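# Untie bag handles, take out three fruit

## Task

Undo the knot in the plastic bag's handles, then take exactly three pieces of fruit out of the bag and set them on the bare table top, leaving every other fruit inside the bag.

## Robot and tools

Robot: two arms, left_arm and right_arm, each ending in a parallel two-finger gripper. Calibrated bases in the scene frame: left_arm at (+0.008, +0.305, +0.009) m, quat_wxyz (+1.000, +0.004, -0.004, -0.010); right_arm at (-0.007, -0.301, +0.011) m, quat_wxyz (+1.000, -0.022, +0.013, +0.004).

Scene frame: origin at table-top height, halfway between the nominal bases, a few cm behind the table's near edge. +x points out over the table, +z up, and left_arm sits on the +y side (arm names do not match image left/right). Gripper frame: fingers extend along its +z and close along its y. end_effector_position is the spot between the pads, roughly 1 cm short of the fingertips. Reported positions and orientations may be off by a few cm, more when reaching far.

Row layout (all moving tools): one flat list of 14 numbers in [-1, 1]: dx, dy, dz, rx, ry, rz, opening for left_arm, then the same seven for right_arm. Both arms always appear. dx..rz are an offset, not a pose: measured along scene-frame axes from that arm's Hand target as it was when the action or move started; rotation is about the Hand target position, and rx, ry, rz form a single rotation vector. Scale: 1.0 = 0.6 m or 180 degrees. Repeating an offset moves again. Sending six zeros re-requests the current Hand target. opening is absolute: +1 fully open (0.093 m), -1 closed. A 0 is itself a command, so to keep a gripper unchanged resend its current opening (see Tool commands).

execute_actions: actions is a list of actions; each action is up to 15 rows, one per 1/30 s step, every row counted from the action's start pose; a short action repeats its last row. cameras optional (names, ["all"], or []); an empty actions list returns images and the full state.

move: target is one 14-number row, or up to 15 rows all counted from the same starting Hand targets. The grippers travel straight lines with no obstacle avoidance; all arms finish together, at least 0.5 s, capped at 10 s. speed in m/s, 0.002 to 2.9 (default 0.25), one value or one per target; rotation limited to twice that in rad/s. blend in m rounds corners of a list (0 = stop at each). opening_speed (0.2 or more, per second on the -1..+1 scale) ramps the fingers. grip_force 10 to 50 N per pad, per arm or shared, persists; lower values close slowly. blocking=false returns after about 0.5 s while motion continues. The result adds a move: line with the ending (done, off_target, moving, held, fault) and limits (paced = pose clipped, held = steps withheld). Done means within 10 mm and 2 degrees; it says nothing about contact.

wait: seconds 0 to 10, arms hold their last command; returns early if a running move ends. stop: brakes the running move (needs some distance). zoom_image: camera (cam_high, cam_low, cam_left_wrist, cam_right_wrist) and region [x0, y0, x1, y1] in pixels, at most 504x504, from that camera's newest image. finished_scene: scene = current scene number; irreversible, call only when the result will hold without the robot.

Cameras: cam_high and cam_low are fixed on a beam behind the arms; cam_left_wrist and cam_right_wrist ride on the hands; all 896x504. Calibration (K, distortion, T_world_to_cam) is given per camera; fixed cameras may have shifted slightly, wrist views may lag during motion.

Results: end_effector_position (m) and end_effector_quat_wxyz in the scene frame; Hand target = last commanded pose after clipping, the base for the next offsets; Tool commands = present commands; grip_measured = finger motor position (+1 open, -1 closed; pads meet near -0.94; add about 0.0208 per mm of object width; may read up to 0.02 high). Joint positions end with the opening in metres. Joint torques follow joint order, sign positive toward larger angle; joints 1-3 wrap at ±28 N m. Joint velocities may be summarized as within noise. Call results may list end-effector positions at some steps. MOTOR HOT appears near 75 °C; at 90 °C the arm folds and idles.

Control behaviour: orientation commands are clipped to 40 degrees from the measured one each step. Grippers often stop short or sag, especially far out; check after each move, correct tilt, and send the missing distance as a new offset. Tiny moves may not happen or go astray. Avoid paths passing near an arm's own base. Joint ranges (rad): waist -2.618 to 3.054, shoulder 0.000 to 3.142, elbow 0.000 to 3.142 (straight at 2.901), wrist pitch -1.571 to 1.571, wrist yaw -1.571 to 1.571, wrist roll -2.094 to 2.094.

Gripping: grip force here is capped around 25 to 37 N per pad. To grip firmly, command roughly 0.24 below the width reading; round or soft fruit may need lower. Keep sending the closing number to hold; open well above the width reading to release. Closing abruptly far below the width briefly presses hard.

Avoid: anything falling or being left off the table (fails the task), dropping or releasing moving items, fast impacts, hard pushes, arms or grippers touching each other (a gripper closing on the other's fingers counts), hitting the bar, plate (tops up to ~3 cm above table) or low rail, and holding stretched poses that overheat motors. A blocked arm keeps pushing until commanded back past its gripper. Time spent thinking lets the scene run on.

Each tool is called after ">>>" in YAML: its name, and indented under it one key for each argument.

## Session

>>> execute_actions:
  actions: []
  cameras: ["all"]

>>> zoom_image:
  camera: "cam_high"
  region: [340, 130, 560, 290]

>>> zoom_image:
  camera: "cam_low"
  region: [180, 200, 480, 400]

Scene clock: 0.00 s.
left_arm: end_effector_position=(+0.3924, +0.3124, +0.1092) grip_measured=+1.000 end_effector_quat_wxyz=(+0.602, -0.060, +0.792, +0.085) | right_arm: end_effector_position=(+0.3640, -0.3472, +0.0680) grip_measured=+1.000 end_effector_quat_wxyz=(+0.533, +0.086, +0.839, -0.071)
Joint positions: left_arm=[-0.097 1.586 0.333 0.963 -0.318 -0.036 0.093] | right_arm=[-0.082 1.565 0.312 0.83 0.127 0.08 0.093]
Joint velocities: within noise
Joint torques (N m): no reading
Heat: left arm: 44 °C; right arm: 50 °C.
Hand target: left_arm +0.3927, +0.3126, +0.1088; +0.600, -0.060, +0.793, +0.085 | right_arm +0.3666, -0.3487, +0.0736; +0.540, +0.089, +0.834, -0.072
Tool commands: left_gripper/opening=+1.0 right_gripper/opening=+1.0
camera_calibration:
cam_left_wrist: T_world_to_cam=[[0.19088, -0.97943, -0.0654409, 0.237414], [-0.637994, -0.07312, -0.766562, 0.396576], [0.746008, 0.188072, -0.638827, -0.192742], [0, 0, 0, 1]] pos_world=[0.351483, 0.297778, 0.196407]
cam_right_wrist: T_world_to_cam=[[-0.216211, -0.975729, 0.034733, -0.262561], [-0.742061, 0.141106, -0.655313, 0.403444], [0.634507, -0.16746, -0.754558, -0.151922], [0, 0, 0, 1]] pos_world=[0.339007, -0.338558, 0.158867]

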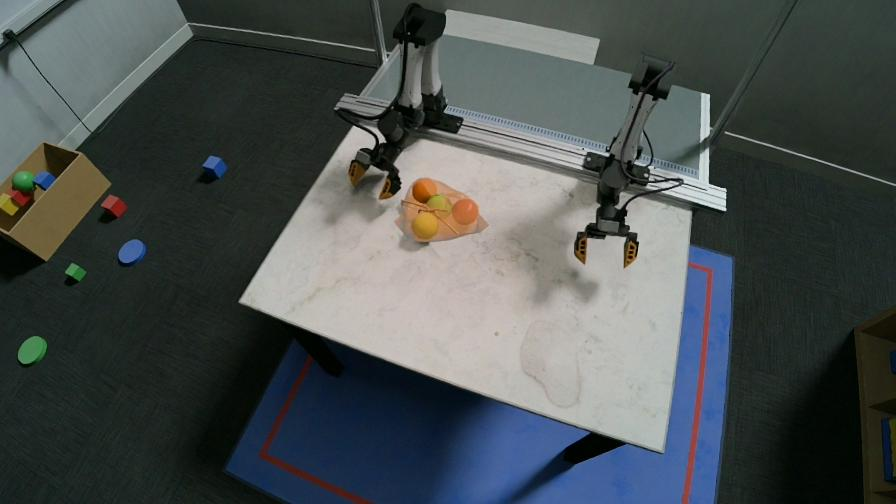

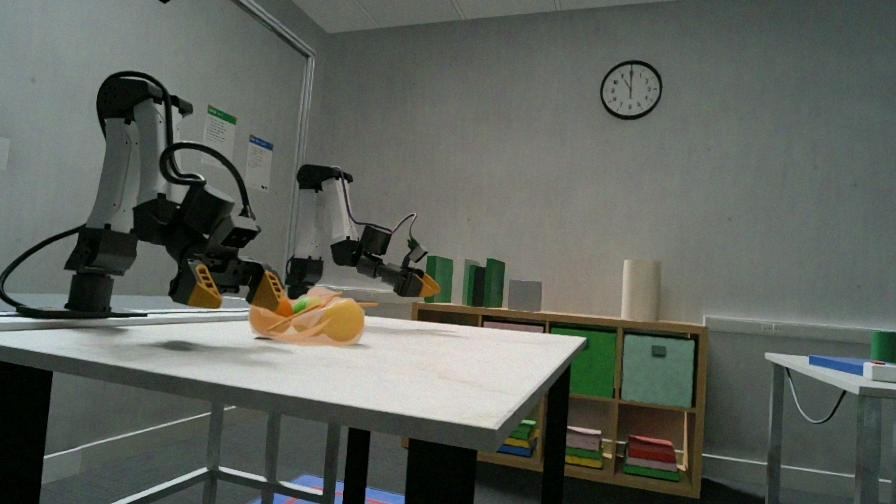

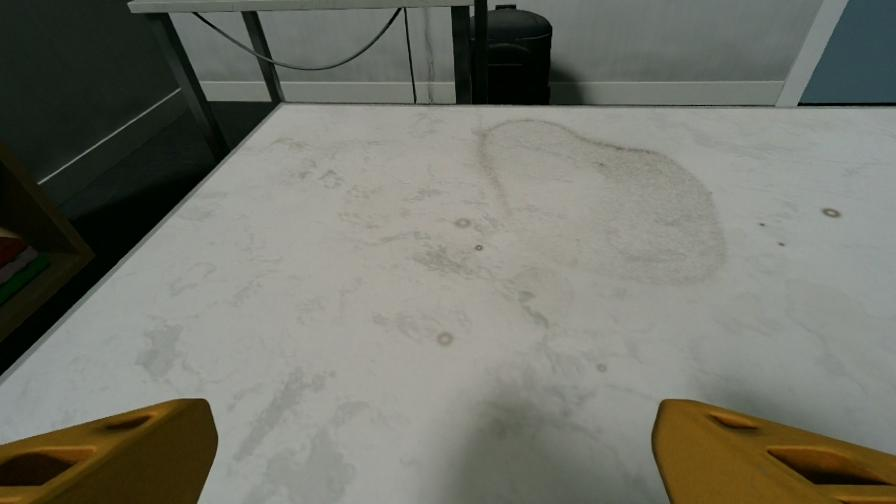

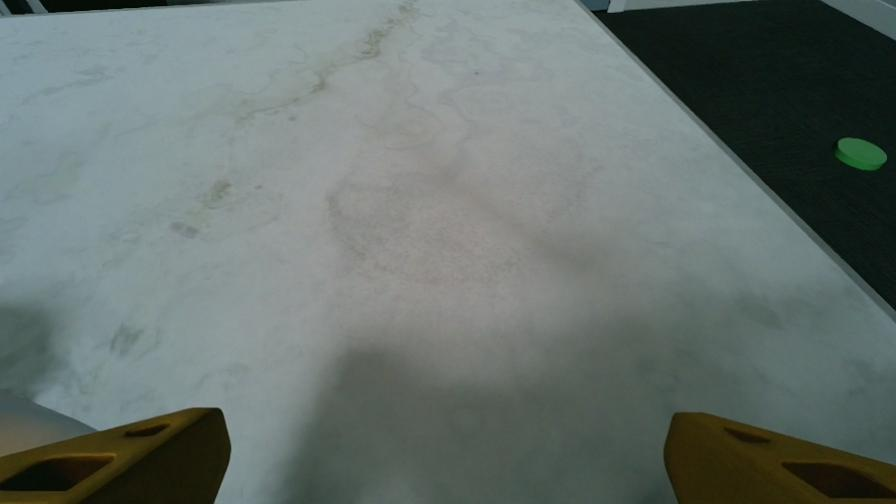

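Scaled by 2.291 from the camera's 896x504 image, which has a finer 1280x720 frame.

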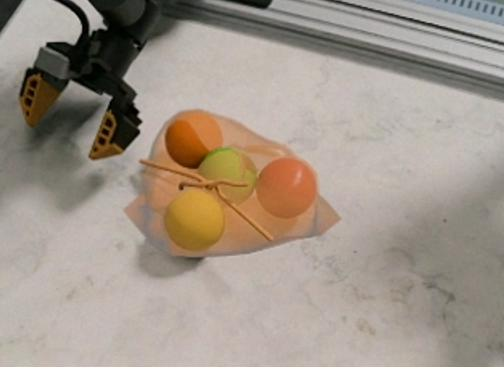

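Scaled by 1.680 from the camera's 896x504 image, which has a finer 1280x720 frame.

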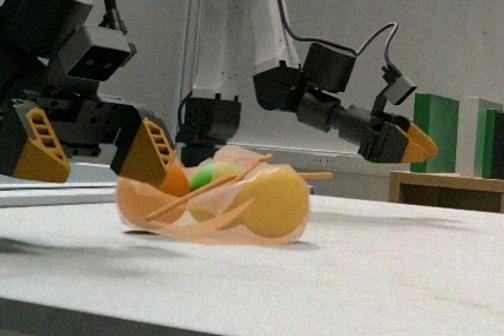

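>>> move:
  target:
    - [0,0,0,0,0,0,0.5, -0.03,0.05,0.24,0.02,0.18,0.03,0.3]
    - [0,0,0,0,0,0,0.5, -0.01,0.33,0.25,0.0485,0.364,0.06,0.0]
  speed: 0.25
  blend: 0.03
  grip_force: 50
  cameras: ["cam_right_wrist"]

>>> zoom_image:
  camera: "cam_right_wrist"
  region: [250, 50, 700, 420]

Scene clock: 30.93 s.
left_arm: end_effector_position=(+0.3924, +0.3124, +0.1092) grip_measured=+0.502 end_effector_quat_wxyz=(+0.602, -0.060, +0.792, +0.085) | right_arm: end_effector_position=(+0.3604, -0.1523, +0.2198) grip_measured=+0.002 end_effector_quat_wxyz=(+0.070, -0.006, +0.997, +0.021)
Joint positions: left_arm=[-0.097 1.586 0.333 0.963 -0.318 -0.036 0.069] | right_arm=[0.351 1.926 2.101 -1.559 -0.021 0.352 0.045]
Joint torques (N m): left_arm=[0.32 -4.98 5.7 2.39 -0.06 -0.04] | right_arm=[-0.2 -7.83 11.02 0.63 -0.08 0.06]
Heat: left arm: 50 °C; right arm: 54 °C.
Hand target: left_arm +0.3927, +0.3126, +0.1088; +0.600, -0.060, +0.793, +0.085 | right_arm +0.3605, -0.1507, +0.2235; +0.000, -0.001, +1.000, +0.000
Off the commanded pose: left_arm 0.001 m, 0 deg | right_arm 0.004 m, 8 deg.
joint sent to its limit (right arm) — joint 4 (wrist pitch), lower limit. The joint targets are off in orientation, not in position.
move: off_target (right_arm); blend cut to 0 m at target 1; target 2's new opening was sent with right_arm's hand 0.004 m and 8 deg from that target
camera_calibration:
cam_right_wrist: T_world_to_cam=[[0.0232764, -0.998961, -0.0391899, -0.152024], [-0.960938, -0.0331698, 0.274767, 0.320592], [-0.275782, 0.0312635, -0.960712, 0.40123], [0, 0, 0, 1]] pos_world=[0.42226, -0.153776, 0.29142]
Images, in order (width x height): cam_right_wrist 896x504.

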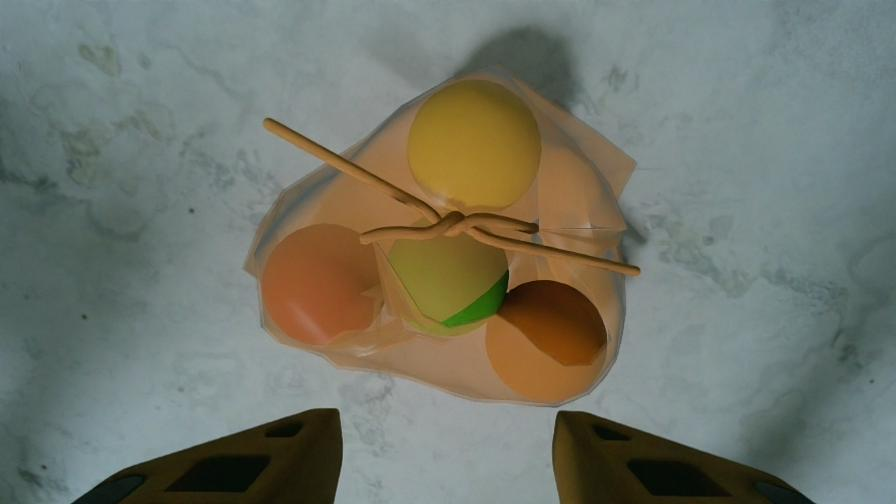

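Scaled by 1.120 from the camera's 896x504 image, which has a finer 1280x720 frame.

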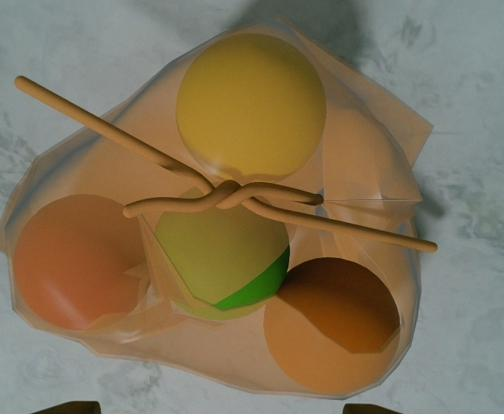

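>>> move:
  target: [0,0,0,0,0,0,0.5, -0.01,0.005,-0.145,0,0,0,0.0]
  speed: 0.15
  cameras: ["cam_right_wrist"]

>>> zoom_image:
  camera: "cam_right_wrist"
  region: [300, 100, 660, 370]

Scene clock: 50.87 s.
left_arm: end_effector_position=(+0.3924, +0.3124, +0.1092) grip_measured=+0.502 end_effector_quat_wxyz=(+0.602, -0.060, +0.792, +0.085) | right_arm: end_effector_position=(+0.3544, -0.1510, +0.1415) grip_measured=+0.002 end_effector_quat_wxyz=(+0.003, -0.003, +1.000, -0.004)
Joint positions: left_arm=[-0.097 1.586 0.333 0.963 -0.318 -0.036 0.069] | right_arm=[0.366 1.979 1.869 -1.417 -0.021 0.369 0.045]
Joint torques (N m): left_arm=[0.34 -5 5.78 2.37 -0.06 -0.02] | right_arm=[0.13 -9.06 7.12 0.73 -0.05 0.11]
Heat: left arm: 51 °C; right arm: 58 °C.
Hand target: left_arm +0.3927, +0.3126, +0.1088; +0.600, -0.060, +0.793, +0.085 | right_arm +0.3545, -0.1477, +0.1366; +0.000, -0.001, +1.000, +0.000
Off the commanded pose: left_arm 0.001 m, 0 deg | right_arm 0.006 m, 1 deg.
move: done
camera_calibration:
cam_right_wrist: T_world_to_cam=[[0.0149037, -0.999861, 0.0075113, -0.157442], [-0.915593, -0.0106279, 0.401966, 0.305759], [-0.401831, -0.0128681, -0.915624, 0.355863], [0, 0, 0, 1]] pos_world=[0.425294, -0.149591, 0.204114]
Images, in order (width x height): cam_right_wrist 896x504.

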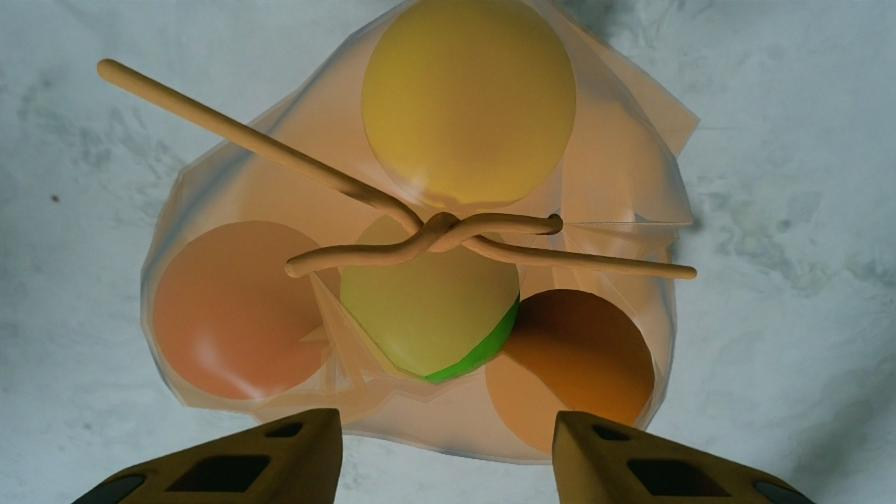

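Scaled by 1.400 from the camera's 896x504 image, which has a finer 1280x720 frame.

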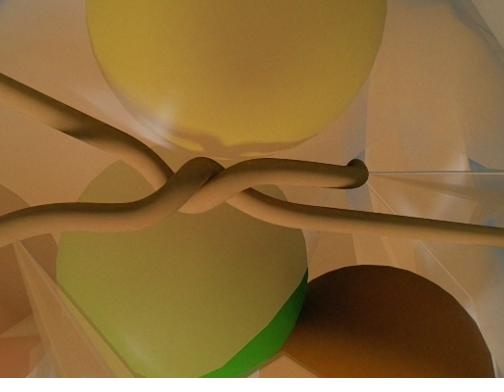

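>>> move:
  target: [0,0,0,0,0,0,0.5, 0.035,-0.06,0.0,0,0,-0.5,-0.2]
  speed: 0.2
  cameras: ["cam_right_wrist"]

>>> zoom_image:
  camera: "cam_right_wrist"
  region: [250, 50, 680, 400]

Scene clock: 105.77 s.
left_arm: end_effector_position=(+0.3924, +0.3124, +0.1092) grip_measured=+0.502 end_effector_quat_wxyz=(+0.602, -0.060, +0.792, +0.085) | right_arm: end_effector_position=(+0.3685, -0.1825, +0.1342) grip_measured=-0.198 end_effector_quat_wxyz=(+0.000, +0.699, +0.715, -0.008)
Joint positions: left_arm=[-0.097 1.586 0.333 0.963 -0.318 -0.036 0.069] | right_arm=[0.275 2.009 1.879 -1.416 -0.026 1.833 0.036]
Joint torques (N m): left_arm=[0.29 -5.03 5.74 2.37 -0.08 -0.03] | right_arm=[-0.92 -8.43 11.17 0.38 -0.01 0.08]
Heat: left arm: 53 °C; right arm: 54 °C.
Hand target: left_arm +0.3927, +0.3126, +0.1088; +0.600, -0.060, +0.793, +0.085 | right_arm +0.3757, -0.1838, +0.1366; +0.000, +0.707, +0.707, +0.000
Off the commanded pose: left_arm 0.001 m, 0 deg | right_arm 0.008 m, 1 deg.
move: done
camera_calibration:
cam_right_wrist: T_world_to_cam=[[-0.999478, -0.0306787, 0.0100846, 0.361139], [-0.0241405, 0.917201, 0.397693, 0.162712], [-0.0214503, 0.397243, -0.917463, 0.289341], [0, 0, 0, 1]] pos_world=[0.371085, -0.253099, 0.197108]
Images, in order (width x height): cam_right_wrist 896x504.

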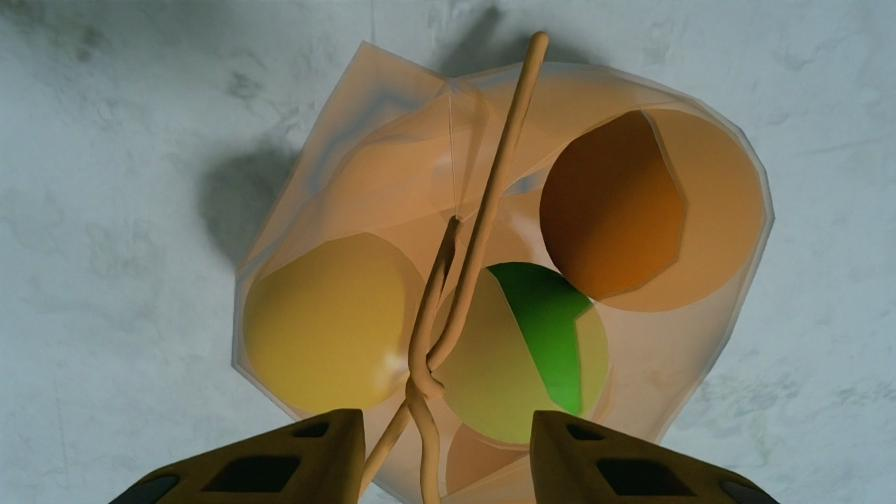

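Scaled by 1.172 from the camera's 896x504 image, which has a finer 1280x720 frame.

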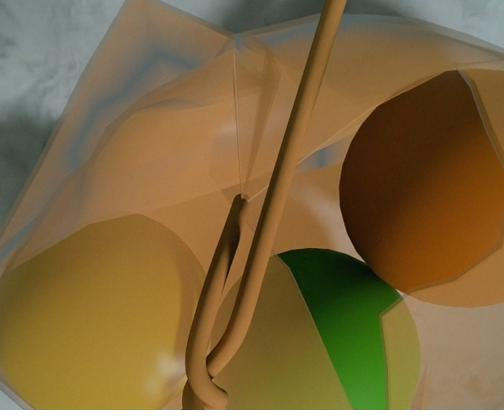

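>>> move:
  target: [0,0,0,0,0,0,0.5, -0.047,-0.115,-0.07,0,0,0,-0.4]
  speed: 0.15
  cameras: ["cam_right_wrist","cam_low"]

>>> zoom_image:
  camera: "cam_low"
  region: [200, 240, 420, 370]

Scene clock: 167.97 s.
left_arm: end_effector_position=(+0.3924, +0.3124, +0.1092) grip_measured=+0.502 end_effector_quat_wxyz=(+0.602, -0.060, +0.792, +0.085) | right_arm: end_effector_position=(+0.3467, -0.2518, +0.0854) grip_measured=-0.398 end_effector_quat_wxyz=(-0.008, +0.707, +0.707, -0.018)
Joint positions: left_arm=[-0.097 1.586 0.333 0.963 -0.318 -0.036 0.069] | right_arm=[0.107 1.904 1.524 -1.198 -0.031 1.686 0.026]
Joint torques (N m): left_arm=[0.34 -4.97 5.71 2.38 -0.07 0] | right_arm=[-0.76 -12.45 6.38 0.5 -0.01 -0.1]
Heat: left arm: 54 °C; right arm: 57 °C.
Hand target: left_arm +0.3927, +0.3126, +0.1088; +0.600, -0.060, +0.793, +0.085 | right_arm +0.3473, -0.2528, +0.0946; +0.000, +0.707, +0.707, +0.000
Off the commanded pose: left_arm 0.001 m, 0 deg | right_arm 0.009 m, 2 deg.
move: done
camera_calibration:
cam_right_wrist: T_world_to_cam=[[-0.999308, -0.00780007, 0.036377, 0.341249], [0.00723836, 0.918328, 0.395754, 0.23467], [-0.036493, 0.395743, -0.917636, 0.276575], [0, 0, 0, 1]] pos_world=[0.349407, -0.322295, 0.14851]
Images, in order (width x height): cam_low 896x504, cam_right_wrist 896x504.

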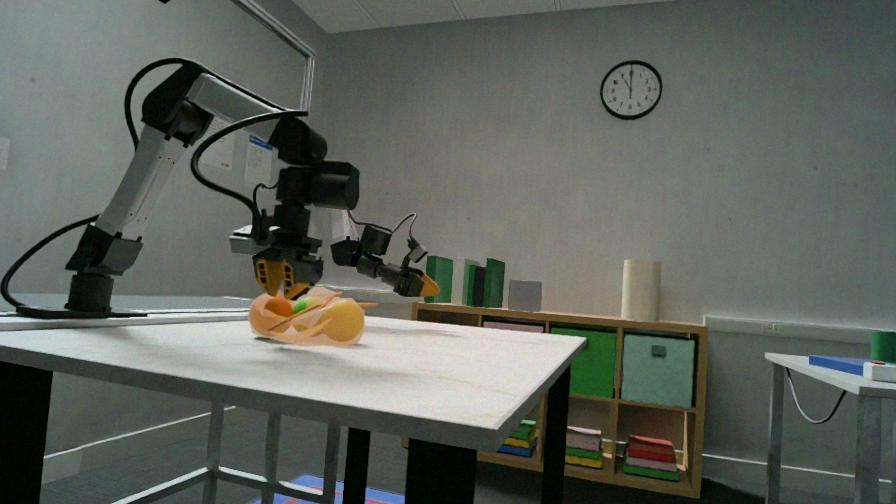

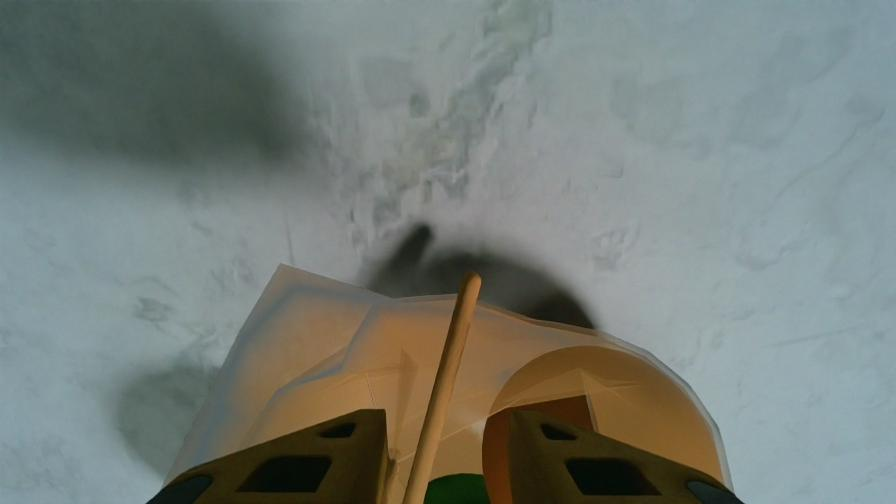

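Scaled by 2.291 from the camera's 896x504 image, which has a finer 1280x720 frame.

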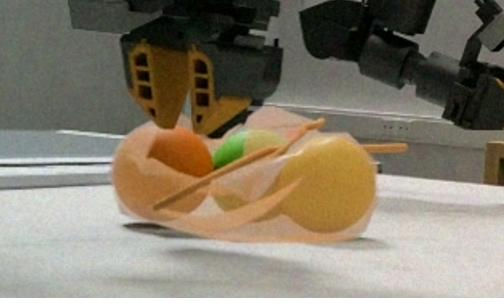

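>>> move:
  target: [0,0,0,0,0,0,0.5, -0.008,0.0,-0.108,0,0,0,-0.4]
  speed: 0.1
  cameras: ["cam_right_wrist"]

>>> move:
  target: [0,0,0,0,0,0,0.5, 0,0,0,0,0,0,-1]
  opening_speed: 0.6
  cameras: ["cam_right_wrist"]

Scene clock: 183.40 s.
left_arm: end_effector_position=(+0.3924, +0.3124, +0.1092) grip_measured=+0.502 end_effector_quat_wxyz=(+0.602, -0.060, +0.792, +0.085) | right_arm: end_effector_position=(+0.3443, -0.2540, +0.0371) grip_measured=-0.398 end_effector_quat_wxyz=(+0.006, +0.707, +0.707, +0.001)
Joint positions: left_arm=[-0.097 1.586 0.333 0.963 -0.318 -0.036 0.069] | right_arm=[0.107 1.901 1.322 -0.952 -0.031 1.686 0.026]
Joint torques (N m): left_arm=[0.32 -5.05 5.68 2.36 -0.07 -0.03] | right_arm=[-0.14 -7.65 6.22 0.69 -0.03 0]
Heat: left arm: 55 °C; right arm: 56 °C.
Hand target: left_arm +0.3927, +0.3126, +0.1088; +0.600, -0.060, +0.793, +0.085 | right_arm +0.3426, -0.2528, +0.0298; +0.000, +0.707, +0.707, +0.000
Off the commanded pose: left_arm 0.001 m, 0 deg | right_arm 0.008 m, 1 deg.
move: done
camera_calibration:
cam_right_wrist: T_world_to_cam=[[-0.999897, -0.010051, -0.0102184, 0.341941], [-0.013303, 0.916169, 0.400572, 0.262256], [0.00533559, 0.400667, -0.916208, 0.219783], [0, 0, 0, 1]] pos_world=[0.344222, -0.324893, 0.0998087]
Images, in order (width x height): cam_right_wrist 896x504.

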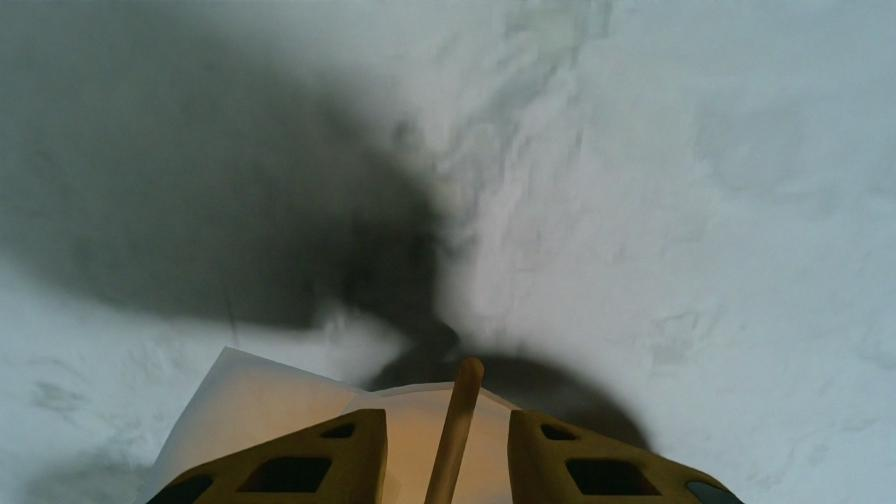

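Scene clock: 184.60 s.
left_arm: end_effector_position=(+0.3924, +0.3124, +0.1092) grip_measured=+0.502 end_effector_quat_wxyz=(+0.602, -0.060, +0.792, +0.085) | right_arm: end_effector_position=(+0.3450, -0.2539, +0.0371) grip_measured=-0.987 end_effector_quat_wxyz=(+0.007, +0.707, +0.707, +0.002)
Joint positions: left_arm=[-0.097 1.586 0.333 0.963 -0.318 -0.036 0.069] | right_arm=[0.107 1.901 1.322 -0.949 -0.031 1.686 0]
Joint torques (N m): left_arm=[0.32 -5.03 5.75 2.38 -0.06 -0.02] | right_arm=[-0.03 -7.62 6.28 0.64 0 0.02]
Heat: left arm: 55 °C; right arm: 56 °C.
Hand target: left_arm +0.3927, +0.3126, +0.1088; +0.600, -0.060, +0.793, +0.085 | right_arm +0.3425, -0.2528, +0.0298; +0.000, +0.707, +0.707, +0.000
Off the commanded pose: left_arm 0.001 m, 0 deg | right_arm 0.008 m, 1 deg.
move: done
camera_calibration:
cam_right_wrist: T_world_to_cam=[[-0.99986, -0.0102437, -0.0132571, 0.342671], [-0.0147001, 0.916007, 0.400893, 0.262568], [0.00803694, 0.401031, -0.916029, 0.218909], [0, 0, 0, 1]] pos_world=[0.344723, -0.324793, 0.0998087]
Images, in order (width x height): cam_right_wrist 896x504.

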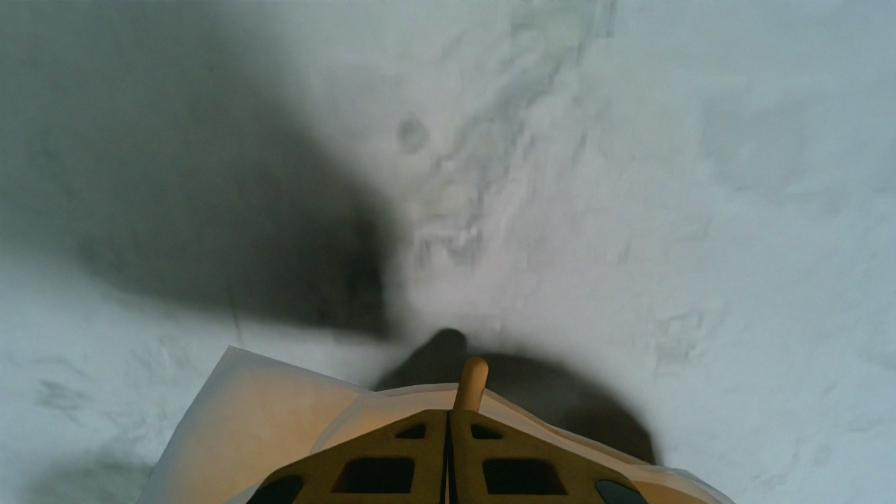

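>>> move:
  target: [0,0,0,0,0,0,0.5, 0,0.03,0.12,0,0,0,-1]
  speed: 0.08
  cameras: ["cam_right_wrist","cam_low"]

>>> zoom_image:
  camera: "cam_low"
  region: [200, 240, 420, 370]

Scene clock: 204.83 s.
left_arm: end_effector_position=(+0.3924, +0.3124, +0.1092) grip_measured=+0.502 end_effector_quat_wxyz=(+0.602, -0.060, +0.792, +0.085) | right_arm: end_effector_position=(+0.3399, -0.2383, +0.0839) grip_measured=-0.987 end_effector_quat_wxyz=(-0.007, +0.705, +0.709, -0.016)
Joint positions: left_arm=[-0.097 1.586 0.333 0.963 -0.318 -0.036 0.069] | right_arm=[0.148 1.883 1.492 -1.183 -0.031 1.721 0]
Joint torques (N m): left_arm=[0.27 -5.03 5.75 2.38 -0.07 -0.01] | right_arm=[0.05 -11.82 10.74 0.11 -0.02 0.1]
Heat: left arm: 55 °C; right arm: 55 °C.
Hand target: left_arm +0.3927, +0.3126, +0.1088; +0.600, -0.060, +0.793, +0.085 | right_arm +0.3425, -0.2347, +0.1018; +0.000, +0.707, +0.707, +0.000
Off the commanded pose: left_arm 0.001 m, 0 deg | right_arm 0.018 m, 2 deg.
move: off_target (right_arm)
camera_calibration:
cam_right_wrist: T_world_to_cam=[[-0.999334, -0.0144185, 0.0335136, 0.333295], [0.0000399251, 0.918161, 0.396208, 0.225304], [-0.0364836, 0.395946, -0.917549, 0.269574], [0, 0, 0, 1]] pos_world=[0.342899, -0.308796, 0.14691]
Images, in order (width x height): cam_low 896x504, cam_right_wrist 896x504.

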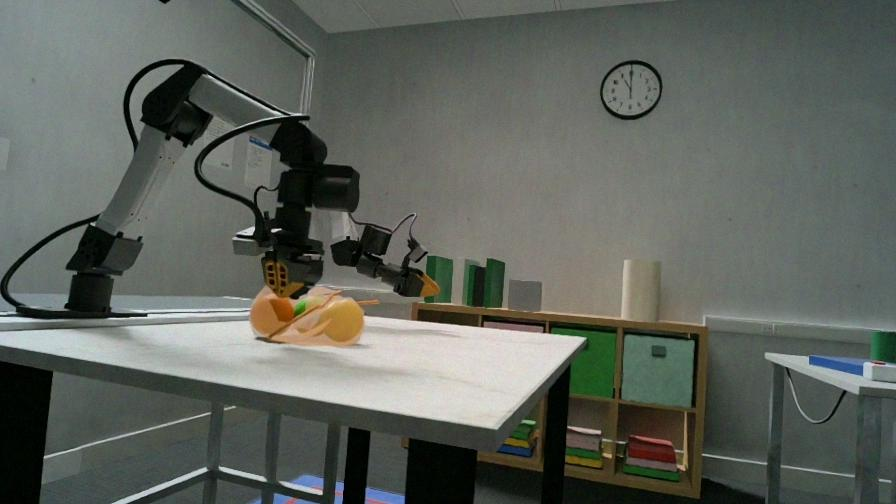

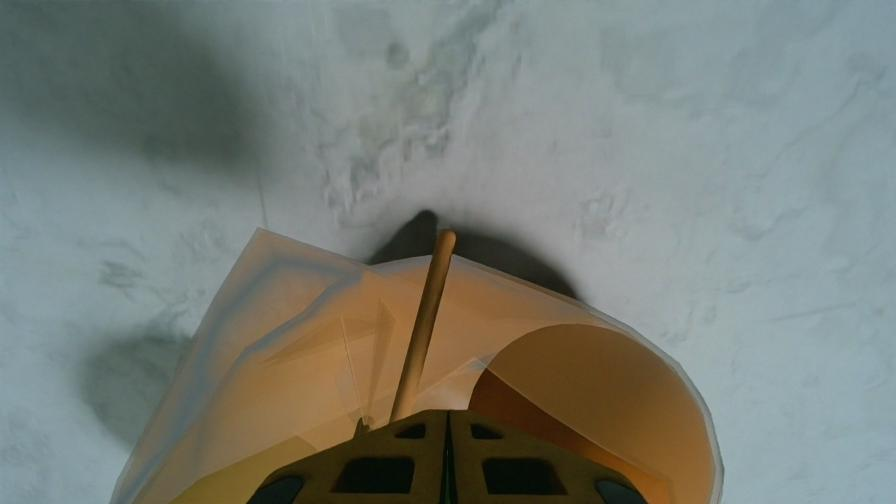

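Scaled by 2.291 from the camera's 896x504 image, which has a finer 1280x720 frame.

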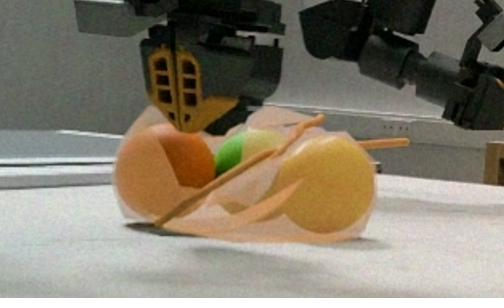

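>>> move:
  target:
    - [0,0,0,0,0,0,0.5, -0.006,-0.025,0,0,0,0,-0.4]
    - [0,0,0,0,0,0,0.5, -0.006,-0.025,-0.155,0,0,0,-0.4]
  speed: 0.1
  cameras: ["cam_right_wrist"]

>>> move:
  target: [0,0,0,0,0,0,0.5, 0,0,0,0,0,0,-1]
  opening_speed: 0.6
  cameras: ["cam_right_wrist"]

Scene clock: 231.63 s.
left_arm: end_effector_position=(+0.3924, +0.3124, +0.1092) grip_measured=+0.502 end_effector_quat_wxyz=(+0.602, -0.060, +0.792, +0.085) | right_arm: end_effector_position=(+0.3408, -0.2504, +0.0153) grip_measured=-0.402 end_effector_quat_wxyz=(+0.006, +0.706, +0.708, +0.000)
Joint positions: left_arm=[-0.097 1.586 0.333 0.963 -0.318 -0.036 0.069] | right_arm=[0.121 1.924 1.261 -0.869 -0.031 1.698 0.026]
Joint torques (N m): left_arm=[0.39 -4.98 5.7 2.36 -0.07 -0.02] | right_arm=[-0.23 -7.66 6.3 0.69 -0.01 0.01]
Heat: left arm: 56 °C; right arm: 55 °C.
Hand target: left_arm +0.3927, +0.3126, +0.1088; +0.600, -0.060, +0.793, +0.085 | right_arm +0.3391, -0.2498, +0.0088; +0.000, +0.707, +0.707, +0.000
Off the commanded pose: left_arm 0.001 m, 0 deg | right_arm 0.007 m, 1 deg.
move: done
camera_calibration:
cam_right_wrist: T_world_to_cam=[[-0.999893, -0.011595, -0.00893638, 0.337854], [-0.0142055, 0.915986, 0.400958, 0.267957], [0.00353648, 0.401042, -0.916053, 0.199147], [0, 0, 0, 1]] pos_world=[0.34092, -0.321394, 0.0780095]
Images, in order (width x height): cam_right_wrist 896x504.

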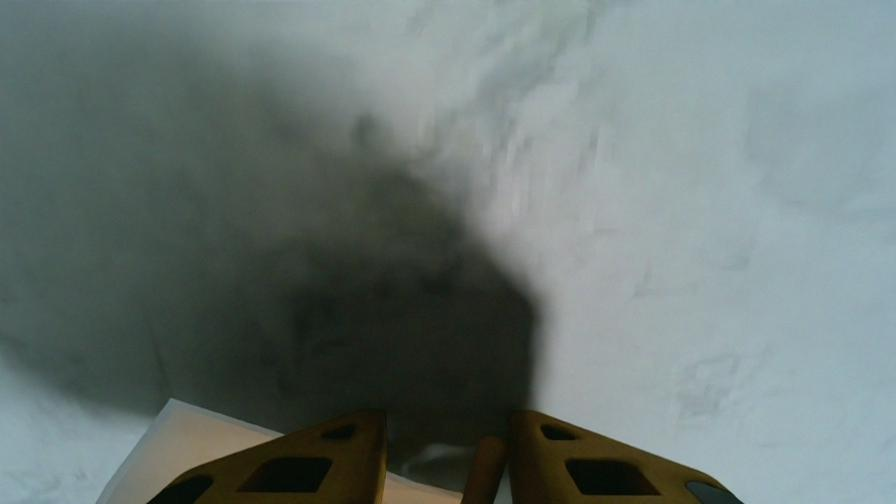

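Scene clock: 232.83 s.
left_arm: end_effector_position=(+0.3924, +0.3124, +0.1092) grip_measured=+0.502 end_effector_quat_wxyz=(+0.602, -0.060, +0.792, +0.085) | right_arm: end_effector_position=(+0.3414, -0.2504, +0.0153) grip_measured=-0.911 end_effector_quat_wxyz=(+0.006, +0.706, +0.708, +0.001)
Joint positions: left_arm=[-0.097 1.586 0.333 0.963 -0.318 -0.036 0.069] | right_arm=[0.121 1.924 1.261 -0.866 -0.031 1.698 0.001]
Joint torques (N m): left_arm=[0.31 -5 5.72 2.38 -0.06 -0.04] | right_arm=[-0.25 -7.75 6.27 0.65 -0.01 0.02]
Heat: left arm: 56 °C; right arm: 55 °C.
Hand target: left_arm +0.3927, +0.3126, +0.1088; +0.600, -0.060, +0.793, +0.085 | right_arm +0.3390, -0.2498, +0.0088; +0.000, +0.707, +0.707, +0.000
Off the commanded pose: left_arm 0.001 m, 0 deg | right_arm 0.007 m, 1 deg.
move: done
camera_calibration:
cam_right_wrist: T_world_to_cam=[[-0.999869, -0.0116628, -0.0112646, 0.338407], [-0.0152029, 0.915861, 0.401208, 0.268151], [0.00563762, 0.401326, -0.915918, 0.19847], [0, 0, 0, 1]] pos_world=[0.341321, -0.321293, 0.0780095]
Images, in order (width x height): cam_right_wrist 896x504.

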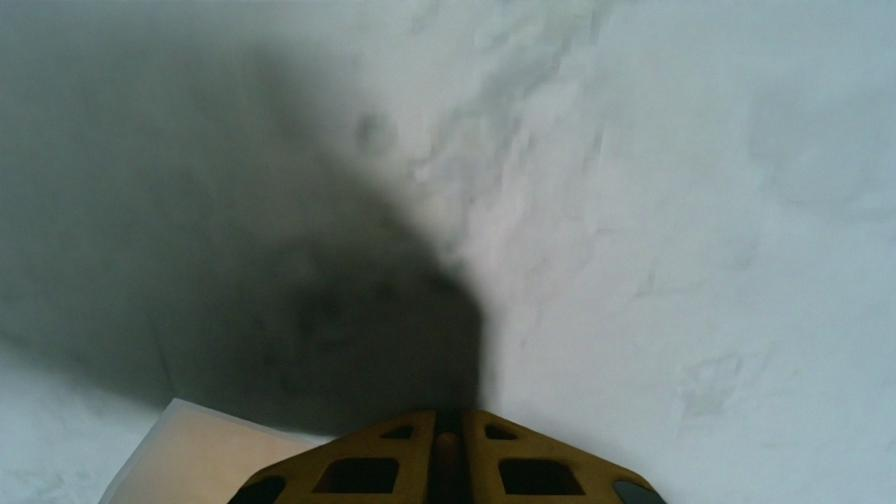

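>>> move:
  target:
    - [0,0,0,0,0,0,0.5, -0.02,0.02,0.1,0,0,0,-1]
    - [0,0,0,0,0,0,0.5, -0.06,0.06,0.2,0,0,0,-1]
  speed: 0.08
  blend: 0.02
  cameras: ["cam_right_wrist","cam_low","cam_high"]

>>> zoom_image:
  camera: "cam_low"
  region: [200, 220, 420, 370]

>>> zoom_image:
  camera: "cam_high"
  region: [360, 140, 520, 270]

Scene clock: 258.10 s.
left_arm: end_effector_position=(+0.3924, +0.3124, +0.1092) grip_measured=+0.502 end_effector_quat_wxyz=(+0.602, -0.060, +0.792, +0.085) | right_arm: end_effector_position=(+0.3018, -0.2167, +0.1124) grip_measured=-0.911 end_effector_quat_wxyz=(-0.007, +0.705, +0.709, -0.015)
Joint positions: left_arm=[-0.097 1.586 0.333 0.963 -0.318 -0.036 0.069] | right_arm=[0.23 1.738 1.424 -1.255 -0.031 1.804 0.001]
Joint torques (N m): left_arm=[0.35 -5.03 5.7 2.38 -0.05 -0.02] | right_arm=[0.2 -10.43 10.91 0.09 0.05 0.11]
Heat: left arm: 56 °C; right arm: 54 °C.
Hand target: left_arm +0.3927, +0.3126, +0.1088; +0.600, -0.060, +0.793, +0.085 | right_arm +0.3030, -0.2138, +0.1288; +0.000, +0.707, +0.708, +0.000
Off the commanded pose: left_arm 0.001 m, 0 deg | right_arm 0.017 m, 2 deg.
move: off_target (right_arm)
camera_calibration:
cam_right_wrist: T_world_to_cam=[[-0.999419, -0.0137539, 0.0311864, 0.295002], [-0.000257907, 0.917995, 0.396592, 0.194249], [-0.0340837, 0.396353, -0.917465, 0.285185], [0, 0, 0, 1]] pos_world=[0.304601, -0.287296, 0.17541]
Images, in order (width x height): cam_high 896x504, cam_low 896x504, cam_right_wrist 896x504.

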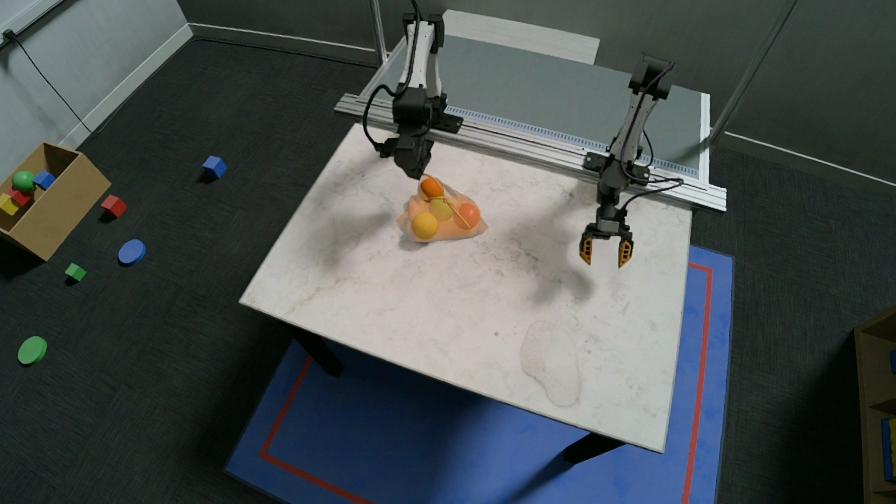

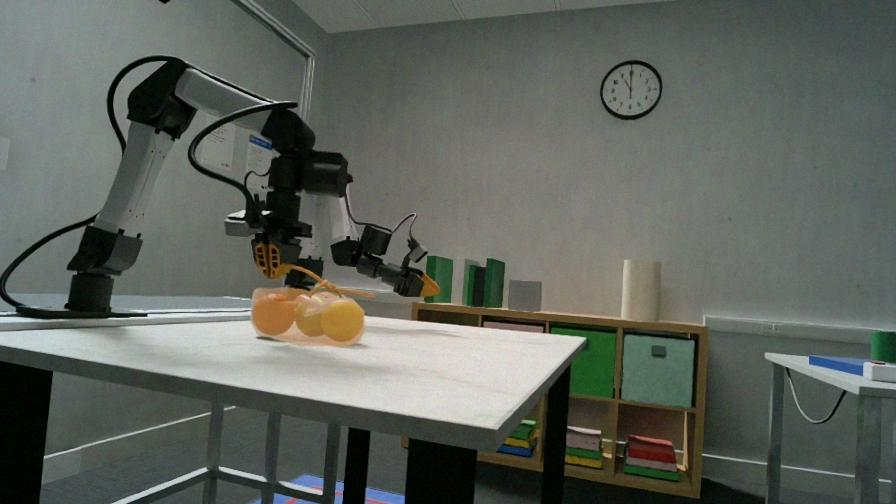

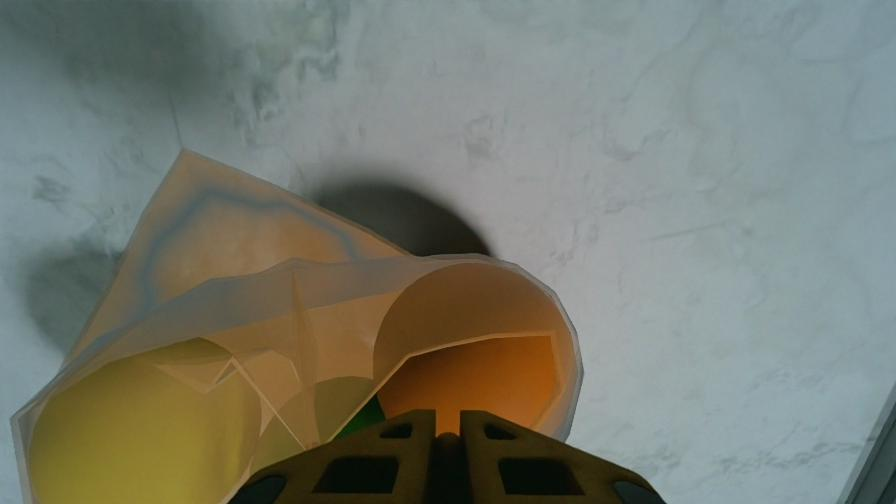

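Scaled by 2.291 from the camera's 896x504 image, which has a finer 1280x720 frame.

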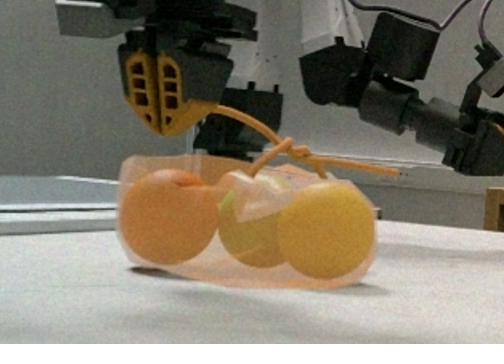

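Scaled by 3.150 from the camera's 896x504 image, which has a finer 1280x720 frame.

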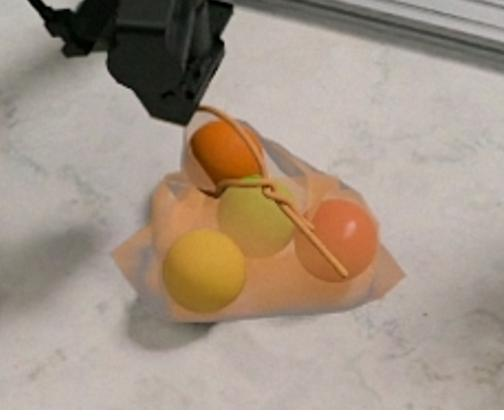

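>>> move:
  target: [0,0,0,0,0,0,0.5, 0,0,0,0,0,0,-0.4]
  opening_speed: 0.4

>>> move:
  target:
    - [0,0,0,0,0,0,0.5, 0,0,0.12,0,0,0,-0.4]
    - [0,0,0,0,0,0,0.5, 0.08,0.0,0.14,0,0,0,-0.4]
  speed: 0.12
  blend: 0.03
  cameras: ["cam_right_wrist","cam_low","cam_high"]

>>> zoom_image:
  camera: "cam_low"
  region: [200, 220, 420, 370]

>>> zoom_image:
  camera: "cam_high"
  region: [360, 140, 520, 270]

Scene clock: 276.20 s.
left_arm: end_effector_position=(+0.3924, +0.3124, +0.1092) grip_measured=+0.502 end_effector_quat_wxyz=(+0.602, -0.060, +0.792, +0.085) | right_arm: end_effector_position=(+0.3017, -0.2167, +0.1124) grip_measured=-0.402 end_effector_quat_wxyz=(-0.007, +0.705, +0.709, -0.016)
Joint positions: left_arm=[-0.097 1.586 0.333 0.963 -0.318 -0.036 0.069] | right_arm=[0.23 1.738 1.424 -1.255 -0.031 1.805 0.026]
Joint torques (N m): left_arm=[0.35 -5.01 5.74 2.38 -0.06 -0.03] | right_arm=[0.14 -10.3 11.04 0.09 0.02 0.11]
Heat: left arm: 56 °C; right arm: 55 °C.
Hand target: left_arm +0.3927, +0.3126, +0.1088; +0.600, -0.060, +0.793, +0.085 | right_arm +0.3030, -0.2138, +0.1288; +0.000, +0.707, +0.708, +0.000
Off the commanded pose: left_arm 0.001 m, 0 deg | right_arm 0.017 m, 2 deg.
move: off_target (right_arm)

Scene clock: 277.73 s.
left_arm: end_effector_position=(+0.3924, +0.3124, +0.1092) grip_measured=+0.502 end_effector_quat_wxyz=(+0.602, -0.060, +0.792, +0.085) | right_arm: end_effector_position=(+0.3500, -0.2111, +0.2081) grip_measured=-0.402 end_effector_quat_wxyz=(+0.024, +0.705, +0.708, +0.032)
Joint positions: left_arm=[-0.097 1.586 0.333 0.963 -0.318 -0.036 0.069] | right_arm=[0.205 1.861 1.961 -1.558 -0.031 1.784 0.026]
Joint torques (N m): left_arm=[0.34 -5 5.76 2.38 -0.08 -0.03] | right_arm=[-1.02 -7.31 10.89 0.35 0 -0.11]
Heat: left arm: 56 °C; right arm: 56 °C.
Hand target: left_arm +0.3927, +0.3126, +0.1088; +0.600, -0.060, +0.793, +0.085 | right_arm +0.3510, -0.2138, +0.2127; +0.000, +0.707, +0.707, -0.001
Off the commanded pose: left_arm 0.001 m, 0 deg | right_arm 0.005 m, 5 deg.
joint sent to its limit (right arm) — joint 4 (wrist pitch), lower limit. The joint targets are off in orientation, not in position.
move: off_target (right_arm); blend cut to 0.0247 m at target 1
camera_calibration:
cam_right_wrist: T_world_to_cam=[[-0.9968, -0.0120106, -0.079023, 0.362629], [-0.0439248, 0.908294, 0.416019, 0.160231], [0.0667795, 0.418159, -0.905916, 0.339356], [0, 0, 0, 1]] pos_world=[0.345845, -0.283087, 0.269424]
Images, in order (width x height): cam_high 896x504, cam_low 896x504, cam_right_wrist 896x504.

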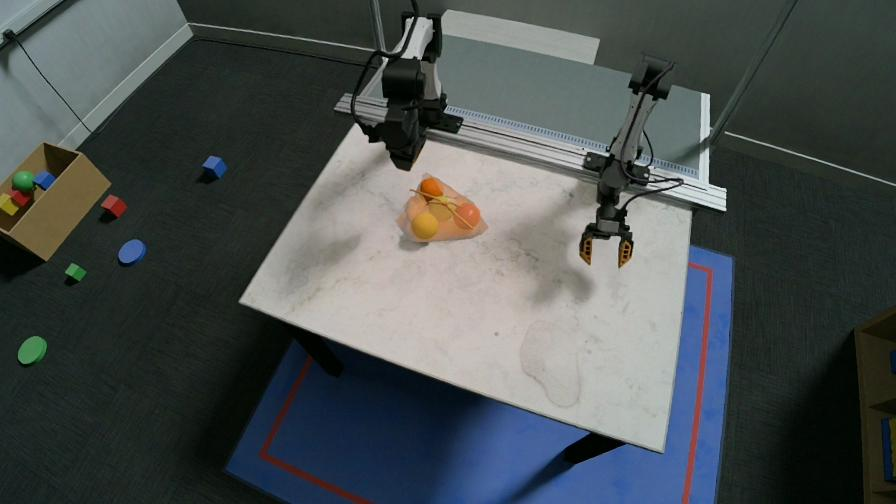

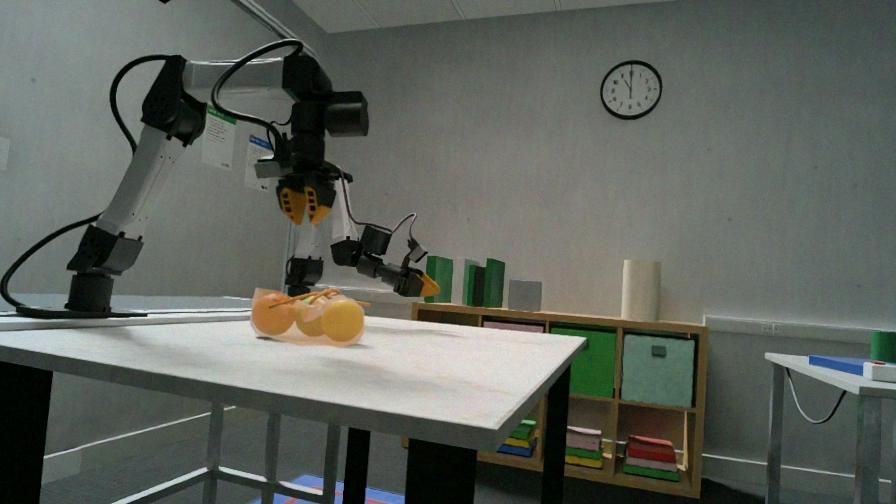

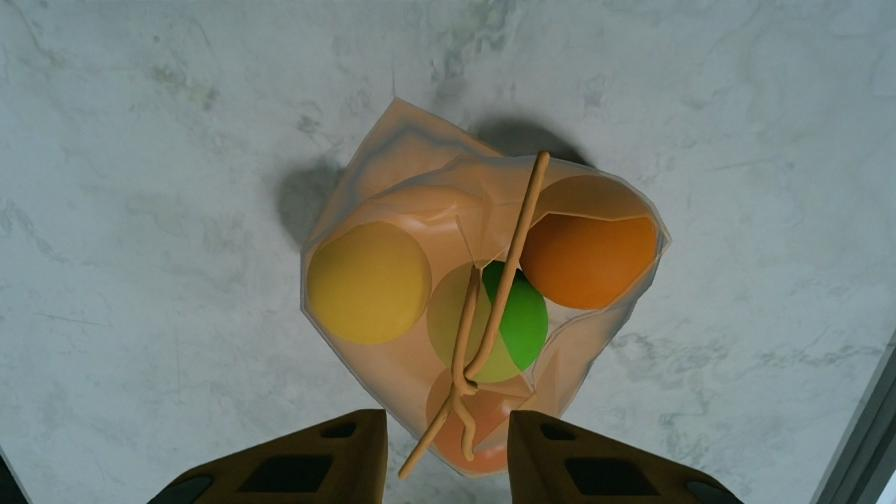

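Scaled by 2.291 from the camera's 896x504 image, which has a finer 1280x720 frame.

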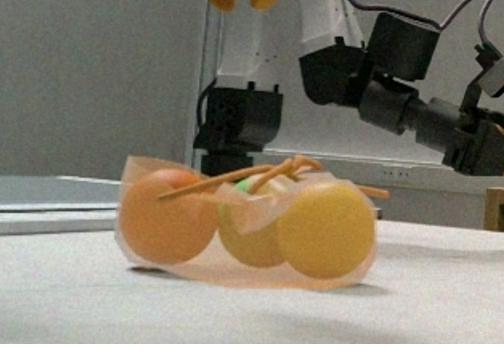

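Scaled by 3.150 from the camera's 896x504 image, which has a finer 1280x720 frame.

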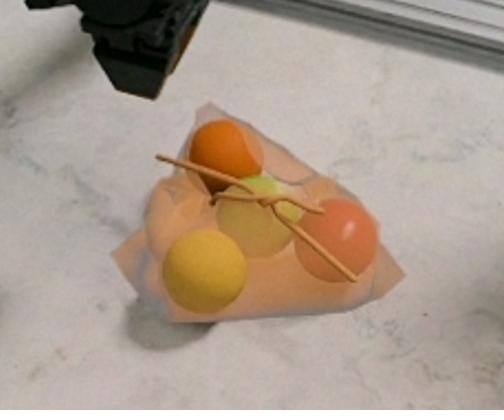

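>>> move:
  target:
    - [0,0,0,0,0,0,0.5, -0.052,-0.022,-0.18,0,0,0,-0.35]
    - [0,0,0,0,0,0,0.5, -0.052,-0.022,-0.272,0,0,0,-0.35]
  speed: [0.2,0.08]
  blend: 0.02
  cameras: ["cam_right_wrist"]

Scene clock: 354.80 s.
left_arm: end_effector_position=(+0.3924, +0.3124, +0.1092) grip_measured=+0.502 end_effector_quat_wxyz=(+0.602, -0.060, +0.792, +0.085) | right_arm: end_effector_position=(+0.3203, -0.2252, +0.0546) grip_measured=-0.352 end_effector_quat_wxyz=(+0.003, +0.706, +0.709, -0.001)
Joint positions: left_arm=[-0.097 1.586 0.333 0.963 -0.318 -0.036 0.069] | right_arm=[0.199 1.814 1.283 -1.004 -0.031 1.775 0.028]
Joint torques (N m): left_arm=[0.35 -5.03 5.71 2.37 -0.07 -0.03] | right_arm=[-0.62 -7.6 6.5 0.69 0.03 -0.03]
Heat: left arm: 58 °C; right arm: 61 °C.
Hand target: left_arm +0.3927, +0.3126, +0.1088; +0.600, -0.060, +0.793, +0.085 | right_arm +0.3198, -0.2270, +0.0495; +0.000, +0.707, +0.707, -0.001
Off the commanded pose: left_arm 0.001 m, 0 deg | right_arm 0.005 m, 0 deg.
move: done
camera_calibration:
cam_right_wrist: T_world_to_cam=[[-0.999906, -0.013239, -0.00346382, 0.317369], [-0.0135124, 0.915135, 0.402922, 0.228256], [-0.00216443, 0.402931, -0.915228, 0.227357], [0, 0, 0, 1]] pos_world=[0.320915, -0.296293, 0.117213]
Images, in order (width x height): cam_right_wrist 896x504.

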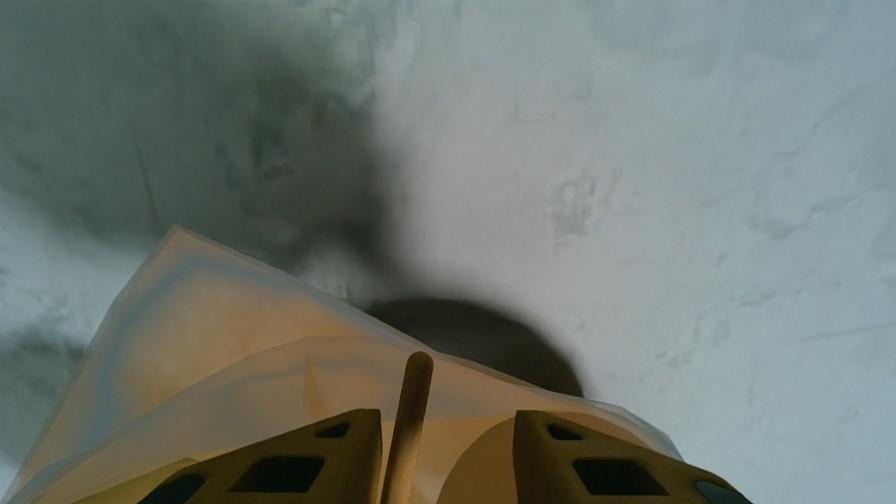

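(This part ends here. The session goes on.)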